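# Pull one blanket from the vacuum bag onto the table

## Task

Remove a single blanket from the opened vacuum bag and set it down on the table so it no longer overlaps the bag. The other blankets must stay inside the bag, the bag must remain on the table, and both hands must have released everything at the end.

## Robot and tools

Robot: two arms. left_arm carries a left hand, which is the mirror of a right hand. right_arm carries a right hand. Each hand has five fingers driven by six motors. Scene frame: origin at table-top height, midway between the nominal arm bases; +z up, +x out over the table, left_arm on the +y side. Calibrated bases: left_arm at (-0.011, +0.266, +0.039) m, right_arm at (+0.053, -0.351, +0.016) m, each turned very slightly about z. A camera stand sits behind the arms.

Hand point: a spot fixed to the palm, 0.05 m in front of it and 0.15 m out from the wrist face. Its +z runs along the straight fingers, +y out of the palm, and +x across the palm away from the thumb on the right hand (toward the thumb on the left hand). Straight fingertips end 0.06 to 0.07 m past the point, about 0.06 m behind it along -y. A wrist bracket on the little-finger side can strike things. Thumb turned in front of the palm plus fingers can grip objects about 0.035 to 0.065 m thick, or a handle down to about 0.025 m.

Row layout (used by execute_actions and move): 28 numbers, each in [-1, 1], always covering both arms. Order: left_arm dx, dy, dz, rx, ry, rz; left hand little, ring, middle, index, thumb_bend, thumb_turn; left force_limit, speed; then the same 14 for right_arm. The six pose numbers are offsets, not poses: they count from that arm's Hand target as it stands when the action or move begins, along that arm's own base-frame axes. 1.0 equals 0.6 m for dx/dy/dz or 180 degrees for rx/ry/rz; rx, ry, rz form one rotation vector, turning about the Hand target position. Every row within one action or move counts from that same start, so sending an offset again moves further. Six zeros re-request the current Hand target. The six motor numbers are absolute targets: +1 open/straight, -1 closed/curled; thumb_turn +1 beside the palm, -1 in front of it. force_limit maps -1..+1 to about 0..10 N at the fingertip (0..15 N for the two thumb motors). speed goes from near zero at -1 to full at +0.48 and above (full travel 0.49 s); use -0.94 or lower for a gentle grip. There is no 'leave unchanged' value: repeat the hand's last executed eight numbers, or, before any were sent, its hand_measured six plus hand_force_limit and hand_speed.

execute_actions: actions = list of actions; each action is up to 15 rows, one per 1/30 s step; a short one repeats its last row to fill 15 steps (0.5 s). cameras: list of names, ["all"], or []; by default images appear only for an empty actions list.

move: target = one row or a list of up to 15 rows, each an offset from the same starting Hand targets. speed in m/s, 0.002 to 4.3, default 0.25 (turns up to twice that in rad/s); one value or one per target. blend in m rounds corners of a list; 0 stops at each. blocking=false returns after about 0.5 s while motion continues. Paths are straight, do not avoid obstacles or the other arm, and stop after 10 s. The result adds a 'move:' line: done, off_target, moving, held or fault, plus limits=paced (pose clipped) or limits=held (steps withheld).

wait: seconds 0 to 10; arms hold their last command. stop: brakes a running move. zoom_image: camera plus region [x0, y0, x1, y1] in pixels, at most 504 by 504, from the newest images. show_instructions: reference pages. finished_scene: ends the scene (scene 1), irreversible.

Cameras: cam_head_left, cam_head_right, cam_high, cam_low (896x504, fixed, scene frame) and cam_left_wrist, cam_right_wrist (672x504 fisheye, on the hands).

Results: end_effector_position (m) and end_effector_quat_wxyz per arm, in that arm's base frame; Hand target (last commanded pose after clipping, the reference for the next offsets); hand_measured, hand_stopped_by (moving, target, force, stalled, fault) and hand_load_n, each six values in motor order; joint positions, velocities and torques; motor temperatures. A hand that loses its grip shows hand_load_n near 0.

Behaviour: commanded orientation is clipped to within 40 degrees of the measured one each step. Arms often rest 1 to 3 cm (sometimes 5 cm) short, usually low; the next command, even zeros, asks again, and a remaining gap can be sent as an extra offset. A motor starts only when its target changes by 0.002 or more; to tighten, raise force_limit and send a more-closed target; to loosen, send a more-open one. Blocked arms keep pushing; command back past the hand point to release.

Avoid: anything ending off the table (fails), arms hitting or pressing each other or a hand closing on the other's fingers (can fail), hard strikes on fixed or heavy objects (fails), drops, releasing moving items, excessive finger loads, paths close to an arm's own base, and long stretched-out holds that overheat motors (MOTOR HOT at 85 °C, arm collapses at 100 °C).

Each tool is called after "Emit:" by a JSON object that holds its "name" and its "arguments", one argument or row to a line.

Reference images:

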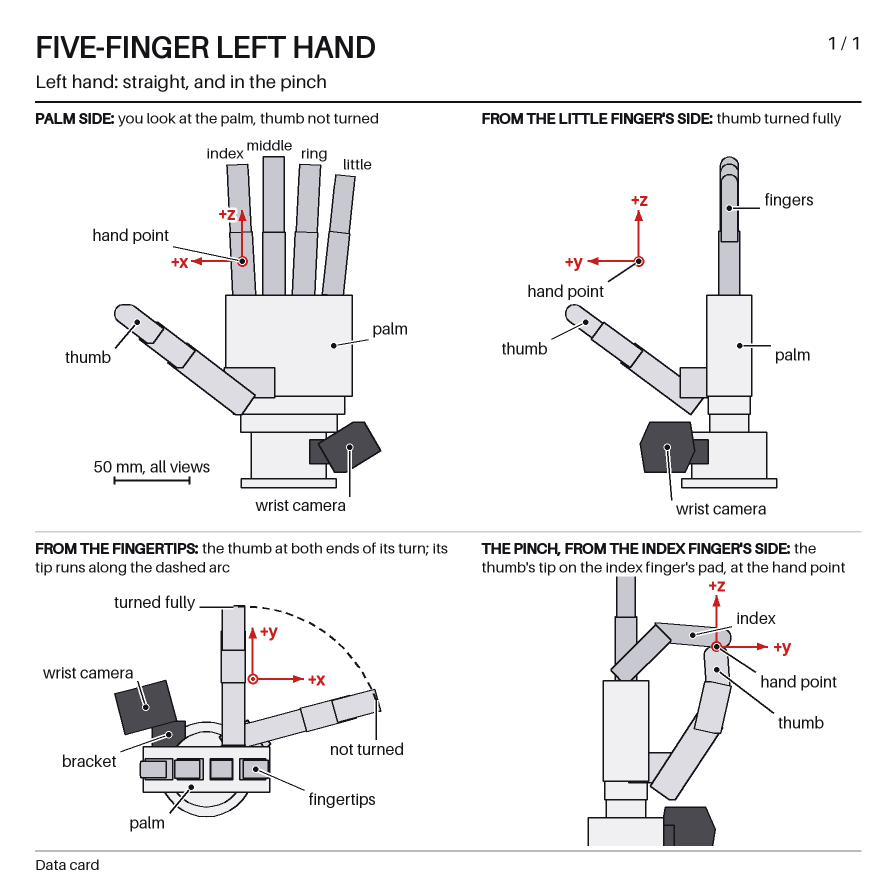

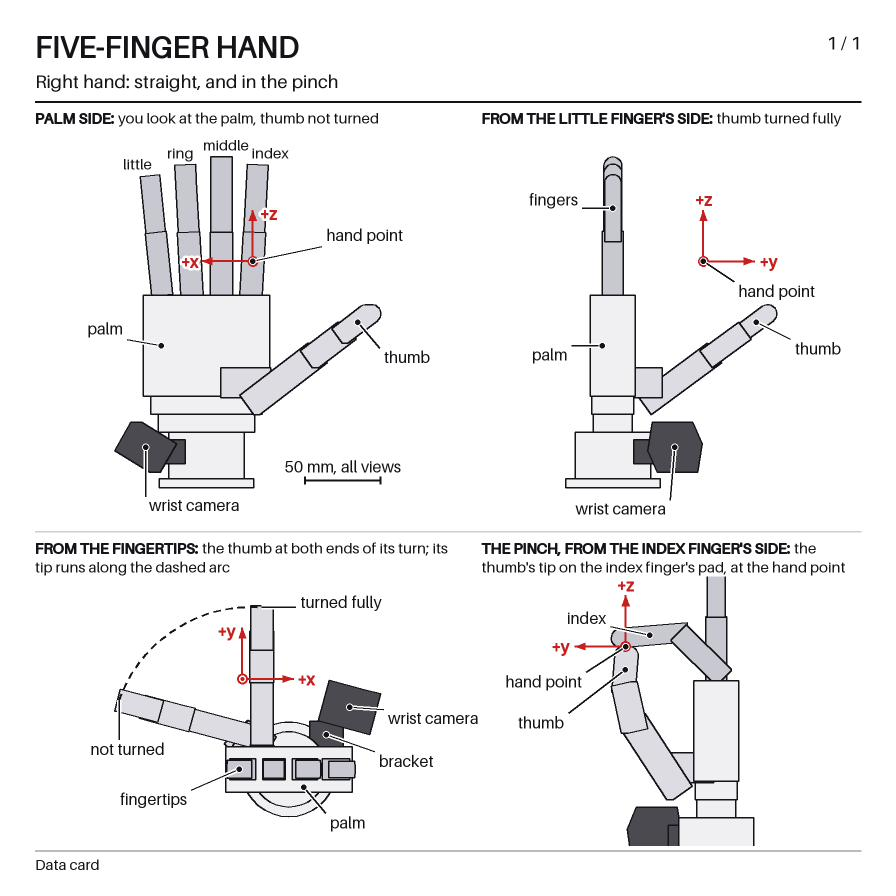

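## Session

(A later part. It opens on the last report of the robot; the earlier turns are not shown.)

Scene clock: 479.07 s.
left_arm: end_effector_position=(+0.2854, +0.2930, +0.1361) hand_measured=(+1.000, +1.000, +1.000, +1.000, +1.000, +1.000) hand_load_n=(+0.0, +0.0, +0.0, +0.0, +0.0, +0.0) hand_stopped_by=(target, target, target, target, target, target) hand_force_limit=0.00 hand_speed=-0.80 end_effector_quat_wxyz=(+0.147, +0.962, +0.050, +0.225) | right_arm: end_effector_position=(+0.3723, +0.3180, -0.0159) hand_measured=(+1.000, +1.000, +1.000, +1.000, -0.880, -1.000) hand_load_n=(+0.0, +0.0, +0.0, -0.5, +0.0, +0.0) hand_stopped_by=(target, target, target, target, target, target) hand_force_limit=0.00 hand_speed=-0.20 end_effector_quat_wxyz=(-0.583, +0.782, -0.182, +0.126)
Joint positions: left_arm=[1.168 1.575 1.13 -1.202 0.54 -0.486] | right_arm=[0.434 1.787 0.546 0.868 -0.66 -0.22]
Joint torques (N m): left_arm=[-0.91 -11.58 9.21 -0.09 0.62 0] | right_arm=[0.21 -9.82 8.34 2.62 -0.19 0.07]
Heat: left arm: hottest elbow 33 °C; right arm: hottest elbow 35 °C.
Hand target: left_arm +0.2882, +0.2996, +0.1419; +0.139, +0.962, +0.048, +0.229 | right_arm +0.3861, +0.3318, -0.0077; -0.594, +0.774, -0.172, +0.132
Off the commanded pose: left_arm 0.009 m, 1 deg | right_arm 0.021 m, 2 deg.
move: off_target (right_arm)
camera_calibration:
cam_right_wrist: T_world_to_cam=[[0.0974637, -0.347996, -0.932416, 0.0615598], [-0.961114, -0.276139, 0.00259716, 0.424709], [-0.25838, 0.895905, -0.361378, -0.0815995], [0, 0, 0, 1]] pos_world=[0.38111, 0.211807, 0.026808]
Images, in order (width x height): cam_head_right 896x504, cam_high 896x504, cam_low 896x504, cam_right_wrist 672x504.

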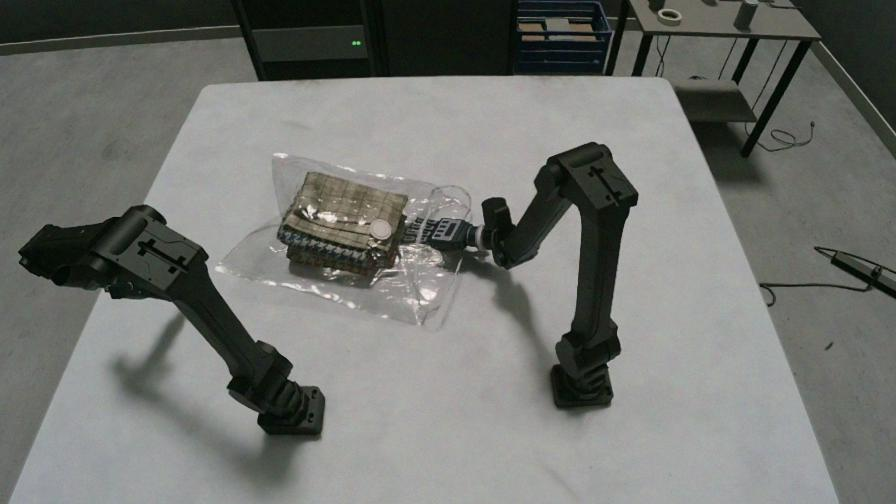

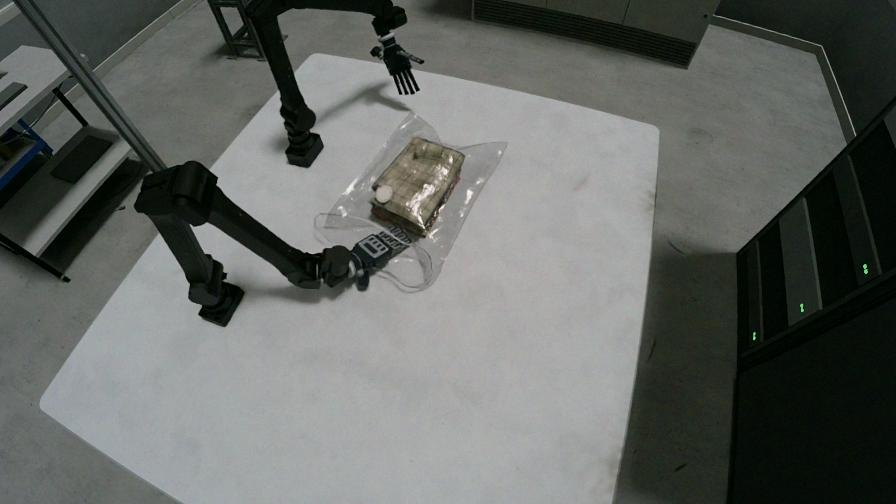

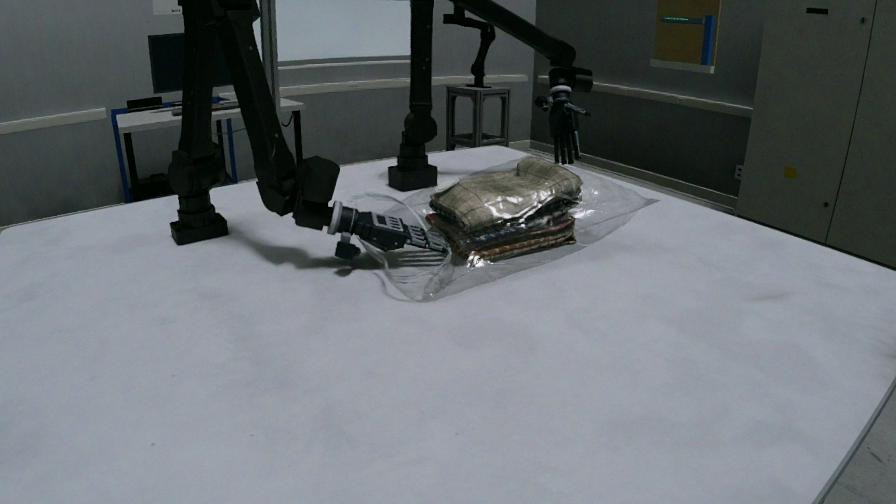

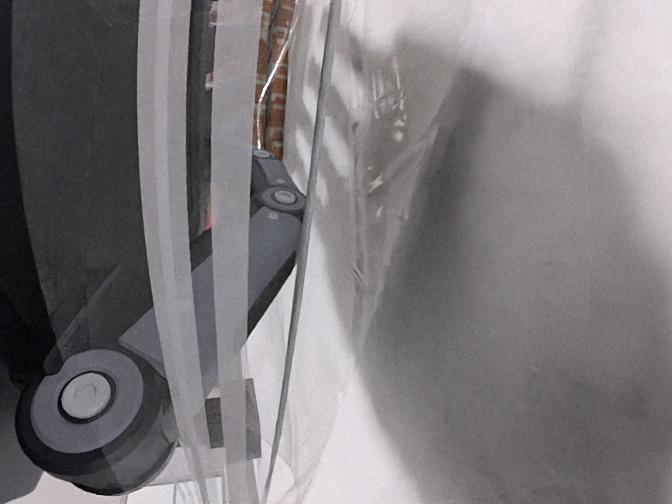

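Emit:
{"name": "move", "arguments": {
  "target": [
    [0,0,0,0,0,0,1,1,1,1,1,1,0,-0.8,-0.01,0.0,0.175,0,0,0,1,1,1,1,-0.88,-1,0,-0.2]
  ],
  "speed": 0.08,
  "cameras": ["cam_low","cam_right_wrist","cam_head_right","cam_high"]
}}

Emit:
{"name": "zoom_image", "arguments": {
  "camera": "cam_right_wrist",
  "region": [190, 0, 430, 240]
}}

Emit:
{"name": "zoom_image", "arguments": {
  "camera": "cam_low",
  "region": [350, 150, 490, 290]
}}

Emit:
{"name": "zoom_image", "arguments": {
  "camera": "cam_head_right",
  "region": [370, 150, 490, 270]
}}

Scene clock: 486.67 s.
left_arm: end_effector_position=(+0.2854, +0.2930, +0.1361) hand_measured=(+1.000, +1.000, +1.000, +1.000, +1.000, +1.000) hand_load_n=(+0.0, +0.0, +0.0, +0.0, +0.0, +0.0) hand_stopped_by=(target, target, target, target, target, target) hand_force_limit=0.00 hand_speed=-0.80 end_effector_quat_wxyz=(+0.147, +0.962, +0.050, +0.225) | right_arm: end_effector_position=(+0.3634, +0.3162, +0.0700) hand_measured=(+1.000, +1.000, +1.000, +1.000, -0.880, -1.000) hand_load_n=(+0.0, -0.5, +0.0, -0.5, +0.5, +0.0) hand_stopped_by=(target, target, target, target, target, target) hand_force_limit=0.00 hand_speed=-0.20 end_effector_quat_wxyz=(-0.578, +0.785, -0.189, +0.119)
Joint positions: left_arm=[1.168 1.575 1.13 -1.202 0.54 -0.486] | right_arm=[0.44 1.47 0.564 0.514 -0.653 -0.213]
Joint torques (N m): left_arm=[-0.91 -11.58 9.24 -0.09 0.63 0] | right_arm=[0.62 -10.17 12.1 1.76 -0.17 0.08]
Heat: left arm: hottest elbow 33 °C; right arm: hottest elbow 35 °C.
Hand target: left_arm +0.2882, +0.2996, +0.1419; +0.139, +0.962, +0.048, +0.229 | right_arm +0.3799, +0.3319, +0.0971; -0.594, +0.774, -0.172, +0.132
Off the commanded pose: left_arm 0.009 m, 1 deg | right_arm 0.036 m, 3 deg.
move: off_target (right_arm)
camera_calibration:
cam_right_wrist: T_world_to_cam=[[0.0770627, -0.354819, -0.931754, 0.151421], [-0.961307, -0.274346, 0.0249664, 0.413336], [-0.264482, 0.893777, -0.362232, -0.0482076], [0, 0, 0, 1]] pos_world=[0.372923, 0.210211, 0.113305]
Images, in order (width x height): cam_head_right 896x504, cam_high 896x504, cam_low 896x504, cam_right_wrist 672x504.

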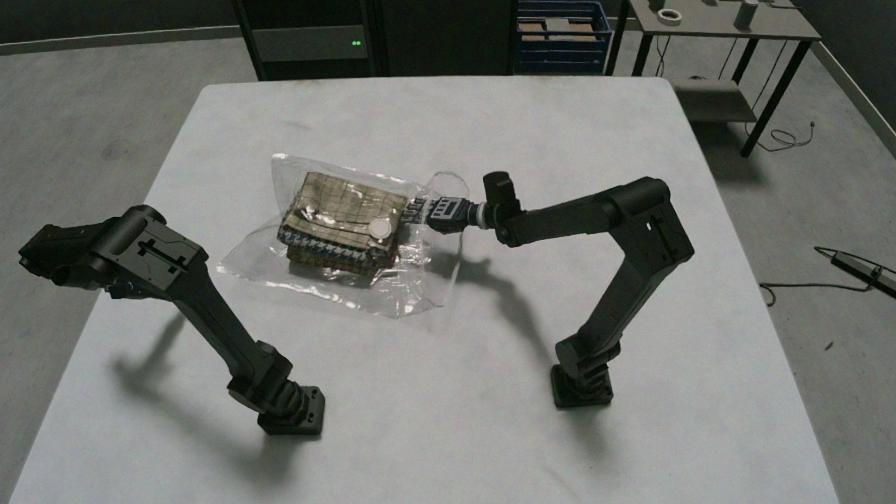

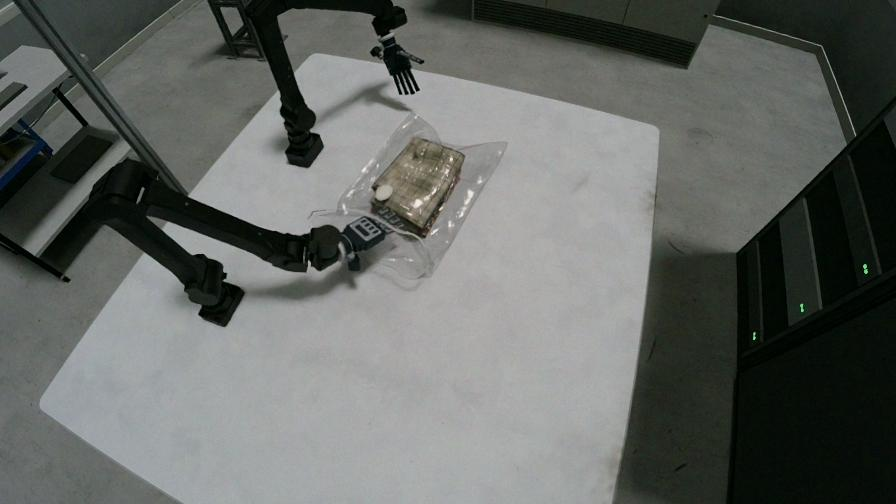

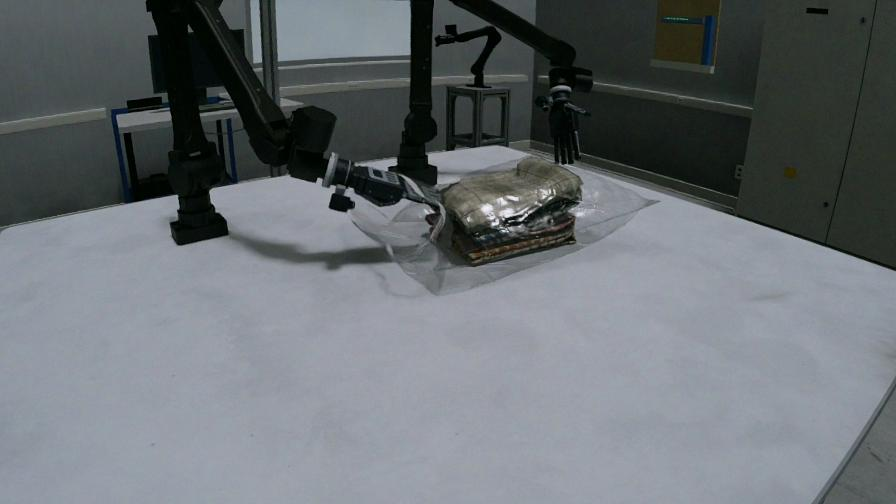

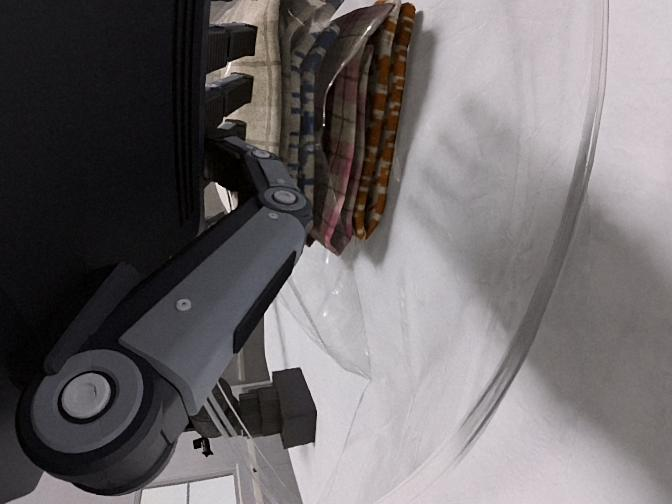

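Scaled by 2.100 from the camera's 672x504 image, which has a finer 960x720 frame.

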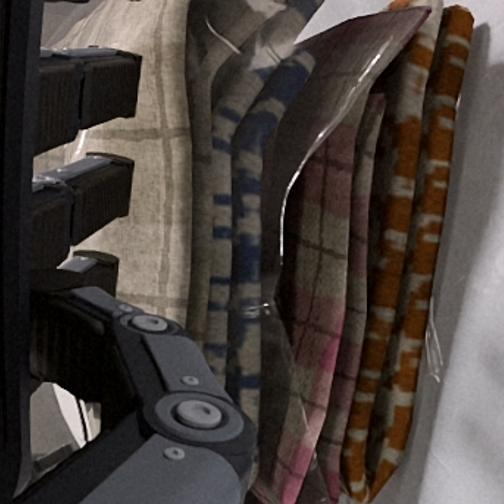

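Scaled by 3.600.

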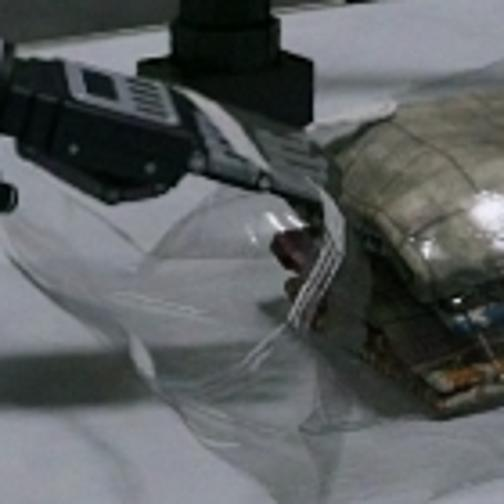

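Scaled by 4.200.

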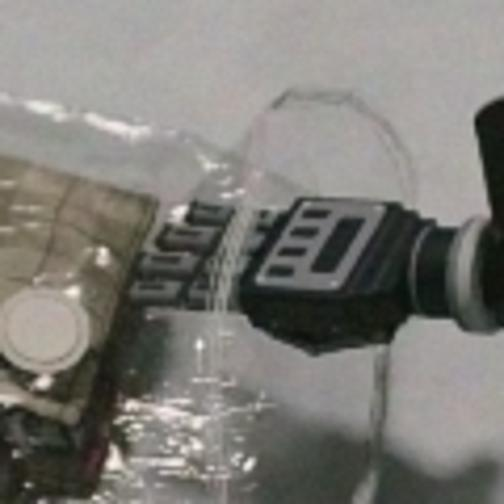

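Emit:
{"name": "move", "arguments": {
  "target": [
    [0,0,0,0,0,0,1,1,1,1,1,1,0,-0.8,-0.01,-0.025,0.05,0,0,0,1,1,1,1,-0.88,-1,0,-0.2]
  ],
  "speed": 0.08,
  "cameras": ["cam_low","cam_right_wrist","cam_head_right","cam_high"]
}}

Emit:
{"name": "zoom_image", "arguments": {
  "camera": "cam_right_wrist",
  "region": [190, 0, 430, 240]
}}

Emit:
{"name": "zoom_image", "arguments": {
  "camera": "cam_low",
  "region": [350, 150, 490, 290]
}}

Emit:
{"name": "zoom_image", "arguments": {
  "camera": "cam_head_right",
  "region": [370, 150, 490, 270]
}}

Scene clock: 494.13 s.
left_arm: end_effector_position=(+0.2854, +0.2930, +0.1361) hand_measured=(+1.000, +1.000, +1.000, +1.000, +1.000, +1.000) hand_load_n=(+0.0, +0.0, +0.0, +0.0, -0.5, +0.0) hand_stopped_by=(target, target, target, target, target, target) hand_force_limit=0.00 hand_speed=-0.80 end_effector_quat_wxyz=(+0.147, +0.962, +0.050, +0.225) | right_arm: end_effector_position=(+0.3494, +0.3115, +0.0971) hand_measured=(+1.000, +1.000, +1.000, +1.000, -0.880, -1.000) hand_load_n=(+0.0, +0.0, +0.0, -0.5, +0.0, +0.0) hand_stopped_by=(target, target, target, target, target, target) hand_force_limit=0.00 hand_speed=-0.20 end_effector_quat_wxyz=(-0.579, +0.786, -0.186, +0.108)
Joint positions: left_arm=[1.168 1.575 1.13 -1.202 0.54 -0.486] | right_arm=[0.436 1.362 0.564 0.394 -0.677 -0.213]
Joint torques (N m): left_arm=[-0.97 -11.63 9.24 -0.08 0.62 0.01] | right_arm=[-1.96 -9.47 13.09 1.73 -0.35 -0.07]
Heat: left arm: hottest elbow 33 °C; right arm: hottest elbow 36 °C.
Hand target: left_arm +0.2882, +0.2996, +0.1419; +0.139, +0.962, +0.048, +0.229 | right_arm +0.3740, +0.3168, +0.1271; -0.594, +0.774, -0.172, +0.132
Off the commanded pose: left_arm 0.009 m, 1 deg | right_arm 0.039 m, 4 deg.
move: off_target (right_arm)
camera_calibration:
cam_right_wrist: T_world_to_cam=[[0.069134, -0.350765, -0.933908, 0.177655], [-0.955728, -0.291683, 0.0388031, 0.400044], [-0.286015, 0.88988, -0.355401, -0.0297909], [0, 0, 0, 1]] pos_world=[0.361531, 0.205511, 0.139803]
Images, in order (width x height): cam_head_right 896x504, cam_high 896x504, cam_low 896x504, cam_right_wrist 672x504.

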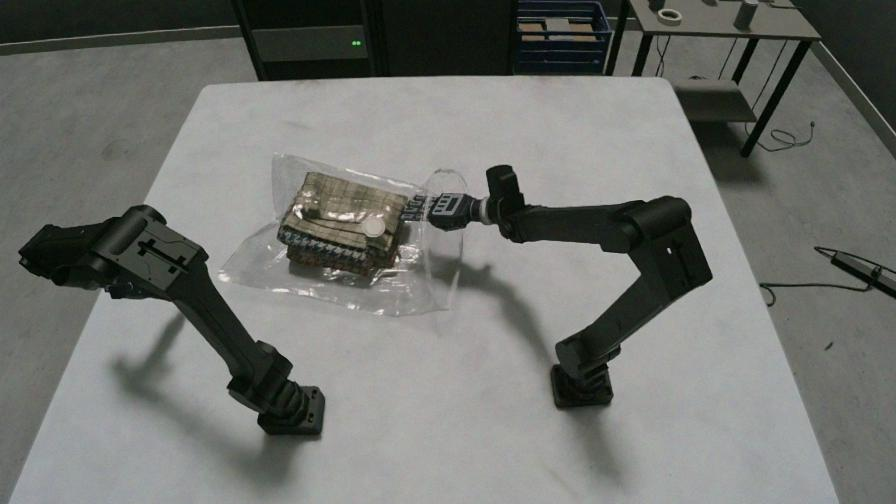

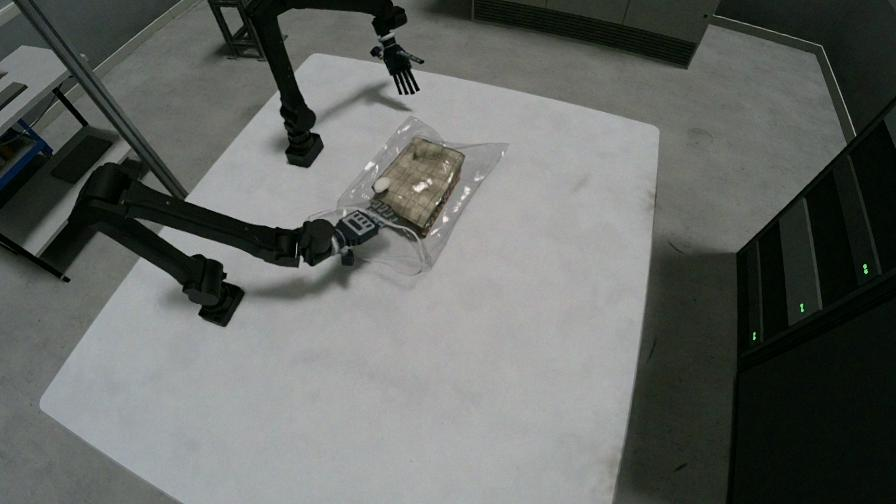

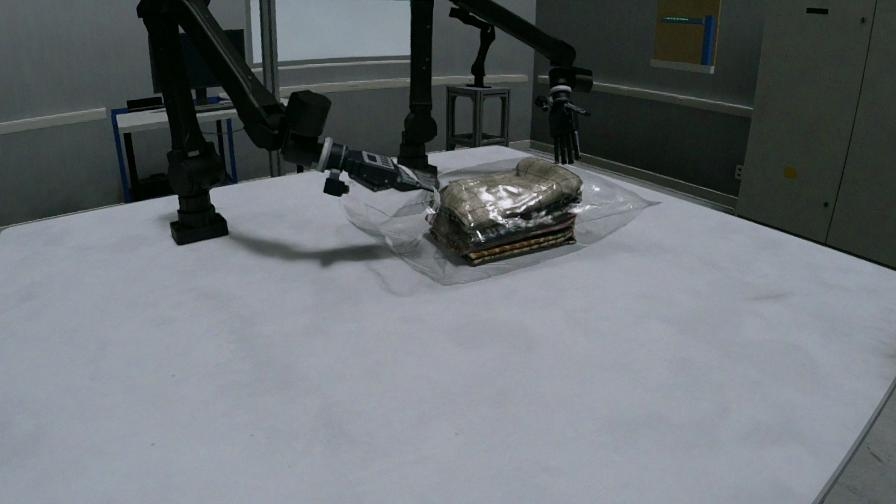

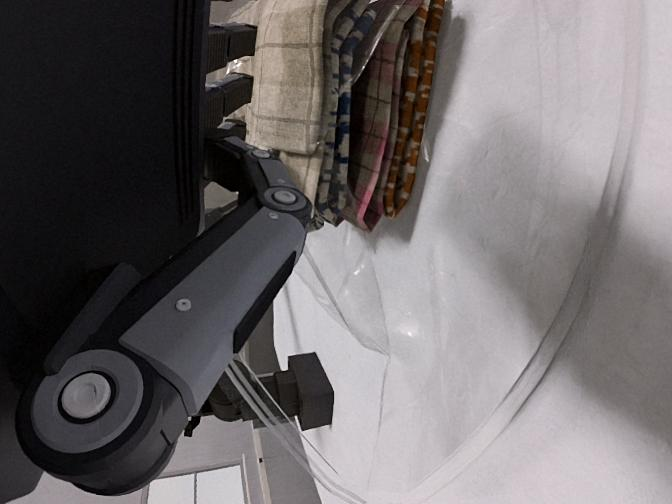

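Scaled by 2.100 from the camera's 672x504 image, which has a finer 960x720 frame.

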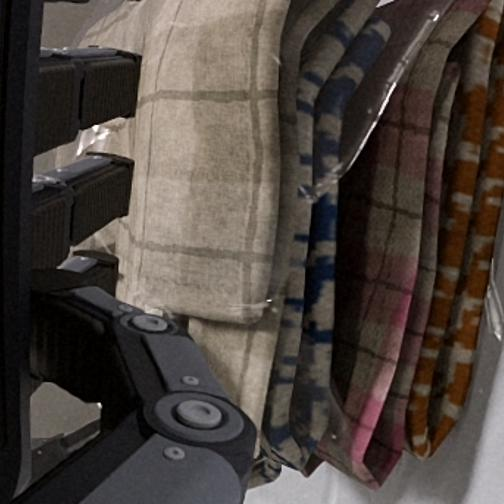

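Scaled by 3.600.

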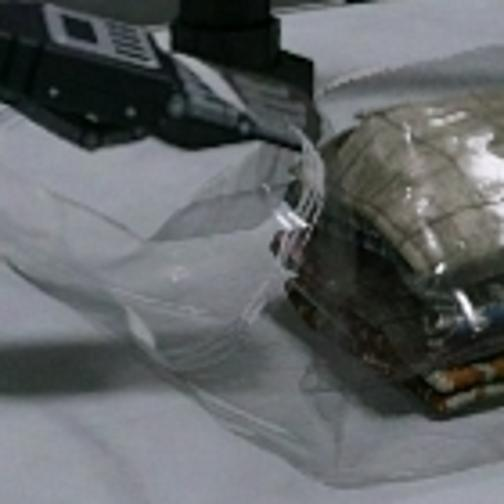

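Scaled by 4.200.

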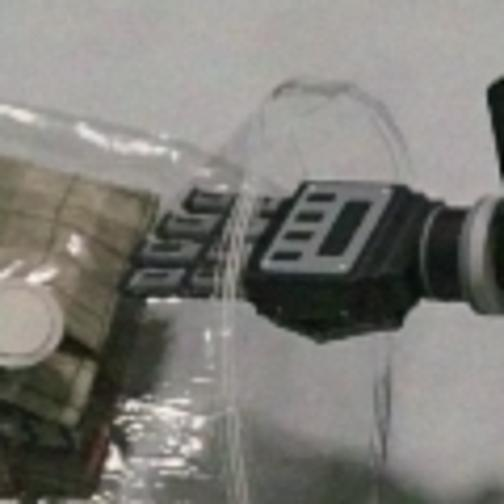

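Emit:
{"name": "move", "arguments": {
  "target": [
    [0,0,0,0,0,0,1,1,1,1,1,1,0,-0.8,0.0,0.0,-0.03,0.05,-0.0233,0,1,1,1,1,0.35,-1,0,-0.2]
  ],
  "speed": 0.08,
  "cameras": ["cam_low","cam_right_wrist"]
}}

Emit:
{"name": "zoom_image", "arguments": {
  "camera": "cam_right_wrist",
  "region": [190, 0, 430, 240]
}}

Emit:
{"name": "zoom_image", "arguments": {
  "camera": "cam_low",
  "region": [350, 150, 490, 290]
}}

Scene clock: 500.73 s.
left_arm: end_effector_position=(+0.2854, +0.2930, +0.1361) hand_measured=(+1.000, +1.000, +1.000, +1.000, +1.000, +1.000) hand_load_n=(+0.0, +0.0, +0.5, +0.0, +0.0, +0.0) hand_stopped_by=(target, target, target, target, target, target) hand_force_limit=0.00 hand_speed=-0.80 end_effector_quat_wxyz=(+0.147, +0.962, +0.050, +0.225) | right_arm: end_effector_position=(+0.3722, +0.3218, +0.1141) hand_measured=(+1.000, +1.000, +1.000, +1.000, +0.350, -1.000) hand_load_n=(+0.0, +0.0, +0.0, +0.0, +0.0, +0.0) hand_stopped_by=(target, target, target, target, target, target) hand_force_limit=0.00 hand_speed=-0.20 end_effector_quat_wxyz=(-0.659, +0.722, -0.152, +0.147)
Joint positions: left_arm=[1.168 1.575 1.13 -1.202 0.54 -0.486] | right_arm=[0.407 1.487 0.525 0.844 -0.733 -0.091]
Joint torques (N m): left_arm=[-0.97 -11.58 9.24 -0.09 0.63 0.01] | right_arm=[-1.79 -7.71 6.64 2.77 -0.17 0.09]
Heat: left arm: hottest elbow 33 °C; right arm: hottest elbow 37 °C.
Hand target: left_arm +0.2882, +0.2996, +0.1419; +0.139, +0.962, +0.048, +0.229 | right_arm +0.3740, +0.3168, +0.1092; -0.659, +0.720, -0.161, +0.147
Off the commanded pose: left_arm 0.009 m, 1 deg | right_arm 0.007 m, 1 deg.
move: done
camera_calibration:
cam_right_wrist: T_world_to_cam=[[0.207897, -0.179317, -0.961574, 0.0919569], [-0.947212, -0.282194, -0.152168, 0.439723], [-0.244064, 0.94245, -0.228518, -0.073557], [0, 0, 0, 1]] pos_world=[0.379441, 0.2099, 0.138526]
Images, in order (width x height): cam_low 896x504, cam_right_wrist 672x504.

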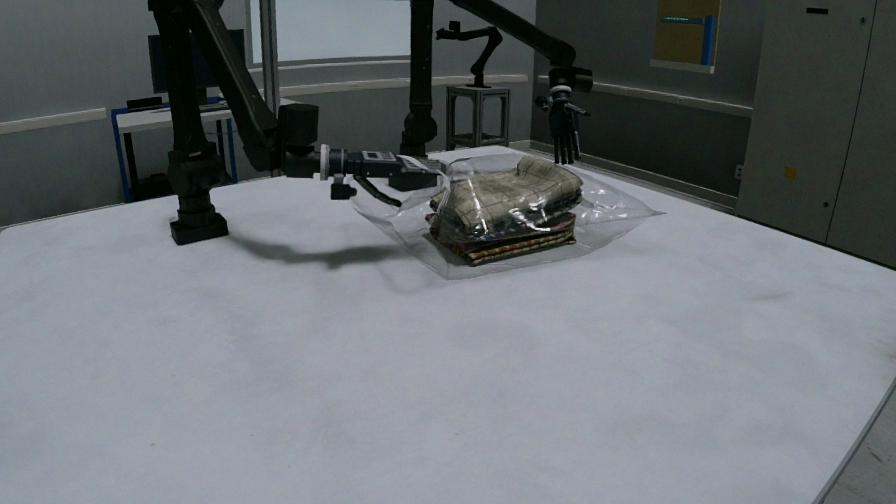

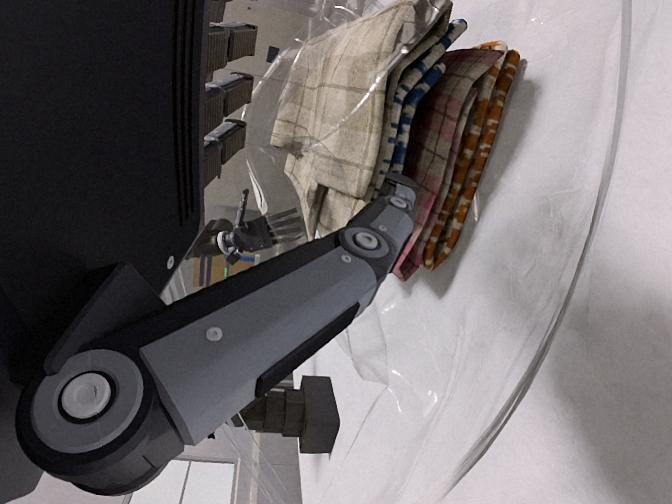

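Scaled by 2.100 from the camera's 672x504 image, which has a finer 960x720 frame.

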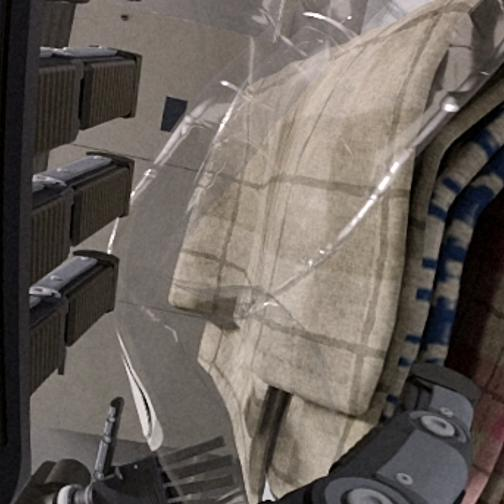

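Scaled by 3.600.

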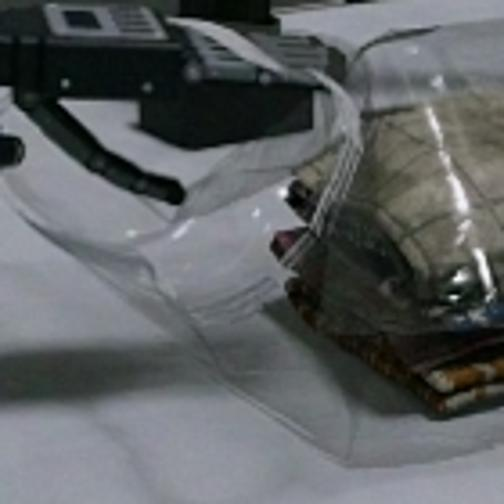

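Emit:
{"name": "move", "arguments": {
  "target": [
    [0,0,0,0,0,0,1,1,1,1,1,1,0,-0.8,0.0,0.0,-0.069,0,0,0,1,1,1,1,0.35,-1,0,-0.2],
    [0,0,0,0,0,0,1,1,1,1,1,1,0,-0.8,0.018,0.101,-0.06,0,0,0,1,1,1,1,0.35,-1,0,-0.2]
  ],
  "speed": 0.08,
  "cameras": ["cam_low","cam_right_wrist","cam_head_right"]
}}

Emit:
{"name": "zoom_image", "arguments": {
  "camera": "cam_right_wrist",
  "region": [190, 0, 430, 240]
}}

Emit:
{"name": "zoom_image", "arguments": {
  "camera": "cam_low",
  "region": [350, 150, 490, 290]
}}

Emit:
{"name": "zoom_image", "arguments": {
  "camera": "cam_head_right",
  "region": [370, 150, 490, 270]
}}

Scene clock: 510.00 s.
left_arm: end_effector_position=(+0.2854, +0.2930, +0.1361) hand_measured=(+1.000, +1.000, +1.000, +1.000, +1.000, +1.000) hand_load_n=(+0.0, +0.0, +0.0, +0.0, +0.0, +0.0) hand_stopped_by=(target, target, target, target, target, target) hand_force_limit=0.00 hand_speed=-0.80 end_effector_quat_wxyz=(+0.147, +0.962, +0.050, +0.225) | right_arm: end_effector_position=(+0.3745, +0.3634, +0.0658) hand_measured=(+1.000, +1.000, +1.000, +1.000, +0.350, -1.000) hand_load_n=(+0.0, -0.5, +0.0, +0.0, +0.0, +0.0) hand_stopped_by=(target, target, target, target, target, target) hand_force_limit=0.00 hand_speed=-0.20 end_effector_quat_wxyz=(-0.652, +0.725, -0.166, +0.148)
Joint positions: left_arm=[1.168 1.575 1.13 -1.202 0.54 -0.486] | right_arm=[0.516 1.678 0.556 0.994 -0.603 -0.07]
Joint torques (N m): left_arm=[-0.91 -11.52 9.22 -0.09 0.62 0] | right_arm=[0.44 -9.23 9.78 1.74 -0.03 0.1]
Heat: left arm: hottest elbow 33 °C; right arm: hottest elbow 37 °C.
Hand target: left_arm +0.2882, +0.2996, +0.1419; +0.139, +0.962, +0.048, +0.229 | right_arm +0.3849, +0.3774, +0.0732; -0.659, +0.720, -0.161, +0.147
Off the commanded pose: left_arm 0.009 m, 1 deg | right_arm 0.019 m, 1 deg.
move: off_target (right_arm)
camera_calibration:
cam_right_wrist: T_world_to_cam=[[0.183825, -0.193491, -0.963727, 0.0668679], [-0.956221, -0.262323, -0.129726, 0.440951], [-0.227707, 0.945382, -0.233242, -0.129996], [0, 0, 0, 1]] pos_world=[0.379754, 0.251506, 0.0913248]
Images, in order (width x height): cam_head_right 896x504, cam_low 896x504, cam_right_wrist 672x504.

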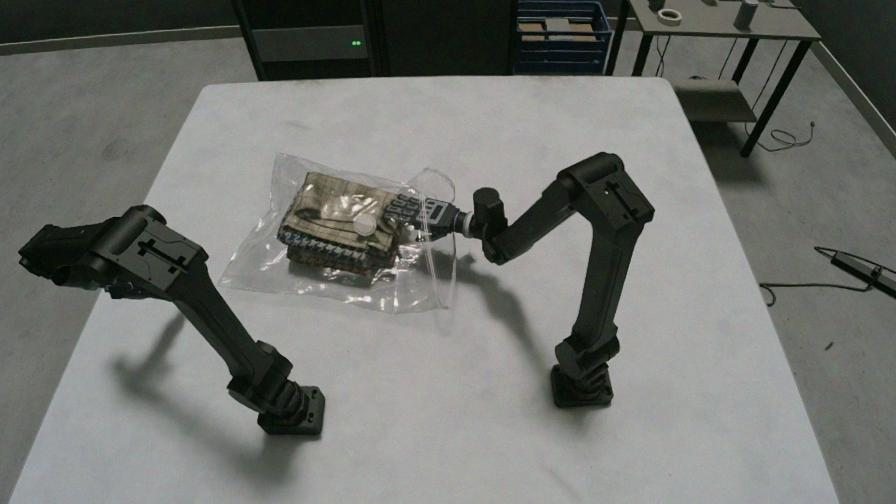

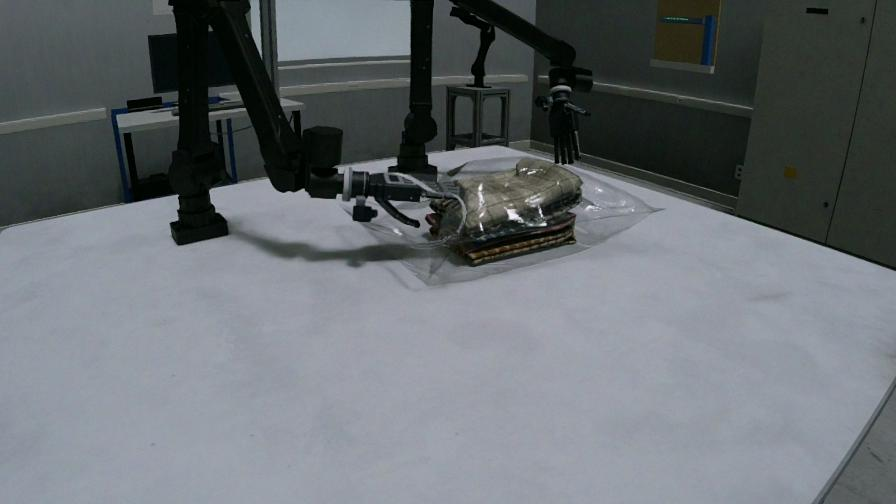

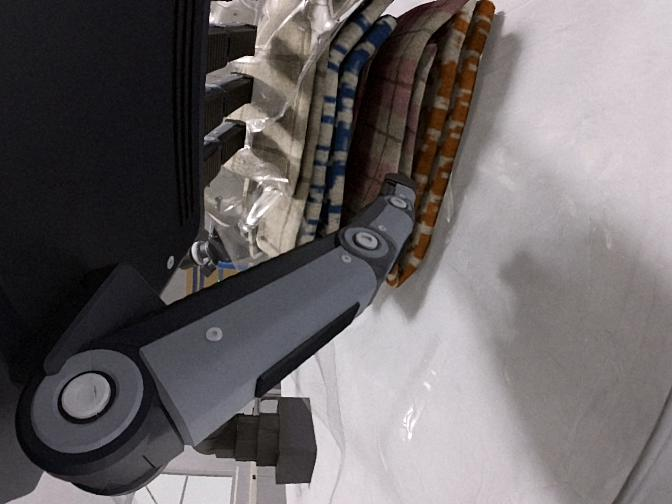

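Scaled by 2.100 from the camera's 672x504 image, which has a finer 960x720 frame.

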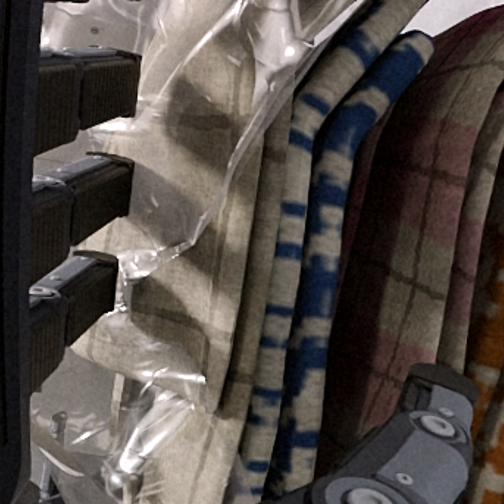

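Scaled by 3.600.

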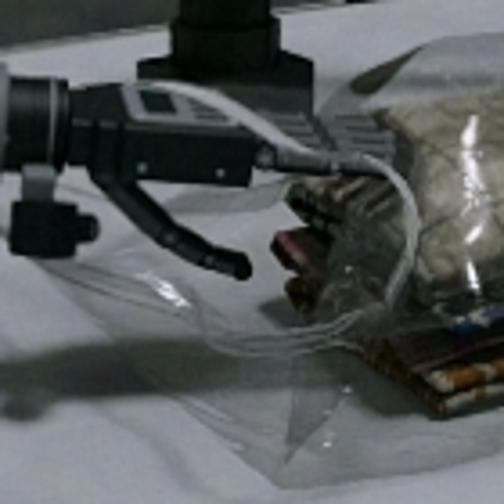

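Scaled by 4.200.

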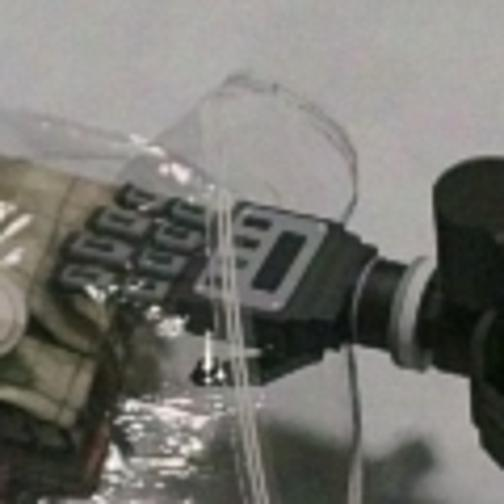

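Emit:
{"name": "move", "arguments": {
  "target": [
    [0,0,0,0,0,0,1,1,1,1,1,1,0,-0.8,-0.035,-0.08,-0.04,-0.0253,0.0115,0,1,1,1,1,-0.88,-1,0,0.0],
    [0,0,0,0,0,0,1,1,1,1,1,1,0,-0.8,-0.0315,-0.0707,-0.152,-0.0253,0.0115,0,1,1,1,1,-0.88,-1,0,0.0]
  ],
  "speed": 0.08,
  "cameras": ["cam_low","cam_right_wrist","cam_head_right"]
}}

Emit:
{"name": "zoom_image", "arguments": {
  "camera": "cam_right_wrist",
  "region": [190, 0, 430, 240]
}}

Emit:
{"name": "zoom_image", "arguments": {
  "camera": "cam_low",
  "region": [350, 150, 490, 290]
}}

Emit:
{"name": "zoom_image", "arguments": {
  "camera": "cam_head_right",
  "region": [370, 150, 490, 270]
}}

Scene clock: 526.53 s.
left_arm: end_effector_position=(+0.2854, +0.2930, +0.1361) hand_measured=(+1.000, +1.000, +1.000, +1.000, +1.000, +1.000) hand_load_n=(+0.0, +0.0, +0.0, +0.0, +0.0, +0.0) hand_stopped_by=(target, target, target, target, target, target) hand_force_limit=0.00 hand_speed=-0.80 end_effector_quat_wxyz=(+0.147, +0.962, +0.050, +0.225) | right_arm: end_effector_position=(+0.3613, +0.3330, -0.0201) hand_measured=(+1.000, +1.000, +1.000, +1.000, -0.880, -1.000) hand_load_n=(+0.0, +0.0, +0.0, +0.0, +0.5, +0.0) hand_stopped_by=(target, target, target, target, target, target) hand_force_limit=0.00 hand_speed=0.00 end_effector_quat_wxyz=(-0.623, +0.751, -0.173, +0.132)
Joint positions: left_arm=[1.168 1.575 1.13 -1.202 0.54 -0.486] | right_arm=[0.464 1.894 0.516 1.137 -0.658 -0.132]
Joint torques (N m): left_arm=[-0.85 -11.58 9.21 -0.09 0.61 0.01] | right_arm=[-1.26 -10.64 4.46 2.84 -0.07 -0.07]
Heat: left arm: hottest elbow 33 °C; right arm: hottest elbow 36 °C.
Hand target: left_arm +0.2882, +0.2996, +0.1419; +0.139, +0.962, +0.048, +0.229 | right_arm +0.3658, +0.3350, -0.0180; -0.627, +0.748, -0.166, +0.140
Off the commanded pose: left_arm 0.009 m, 1 deg | right_arm 0.005 m, 1 deg.
move: done
camera_calibration:
cam_right_wrist: T_world_to_cam=[[0.138662, -0.259253, -0.955804, 0.0189252], [-0.957952, -0.279917, -0.0630491, 0.417056], [-0.2512, 0.924356, -0.287165, -0.109917], [0, 0, 0, 1]] pos_world=[0.369284, 0.22325, 0.0128194]
Images, in order (width x height): cam_head_right 896x504, cam_low 896x504, cam_right_wrist 672x504.

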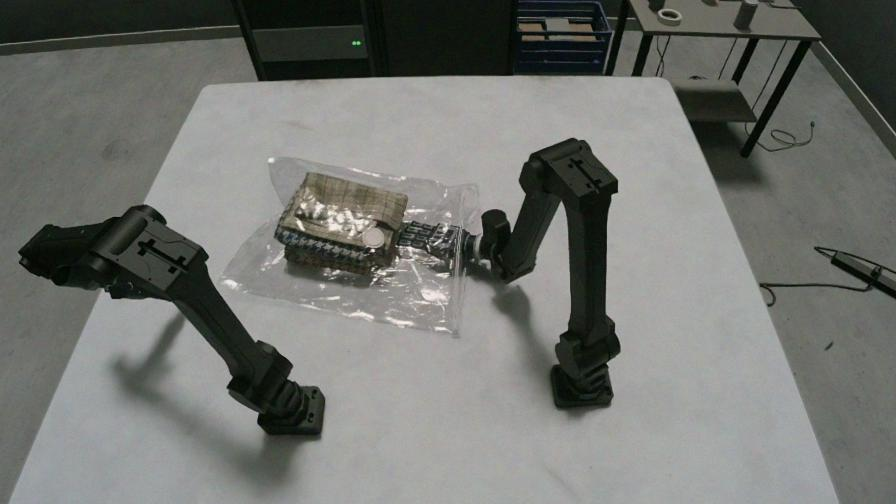

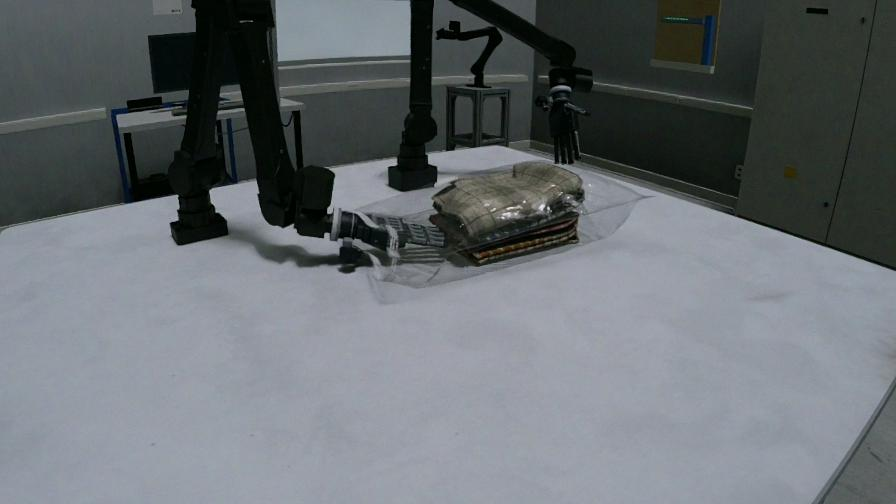

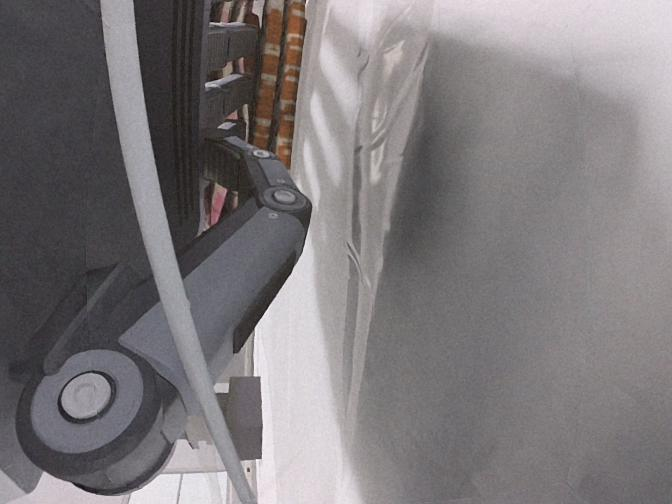

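Scaled by 2.100 from the camera's 672x504 image, which has a finer 960x720 frame.

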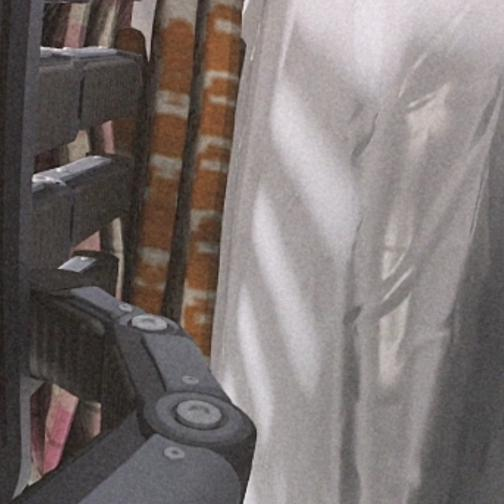

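Scaled by 3.600.

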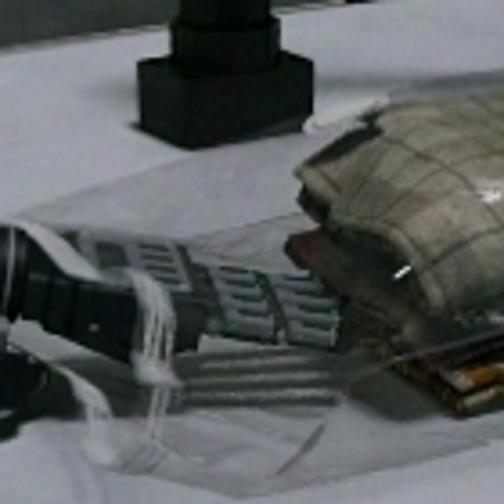

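Scaled by 4.200.

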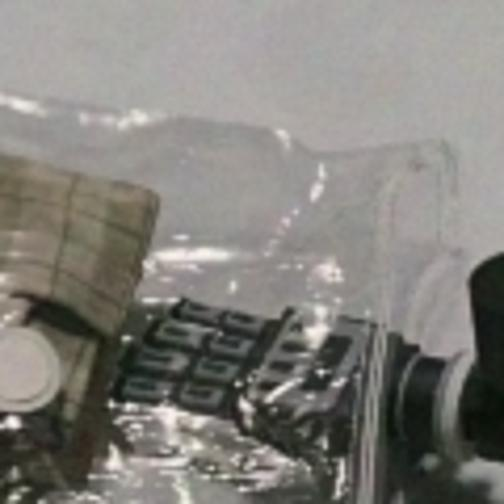

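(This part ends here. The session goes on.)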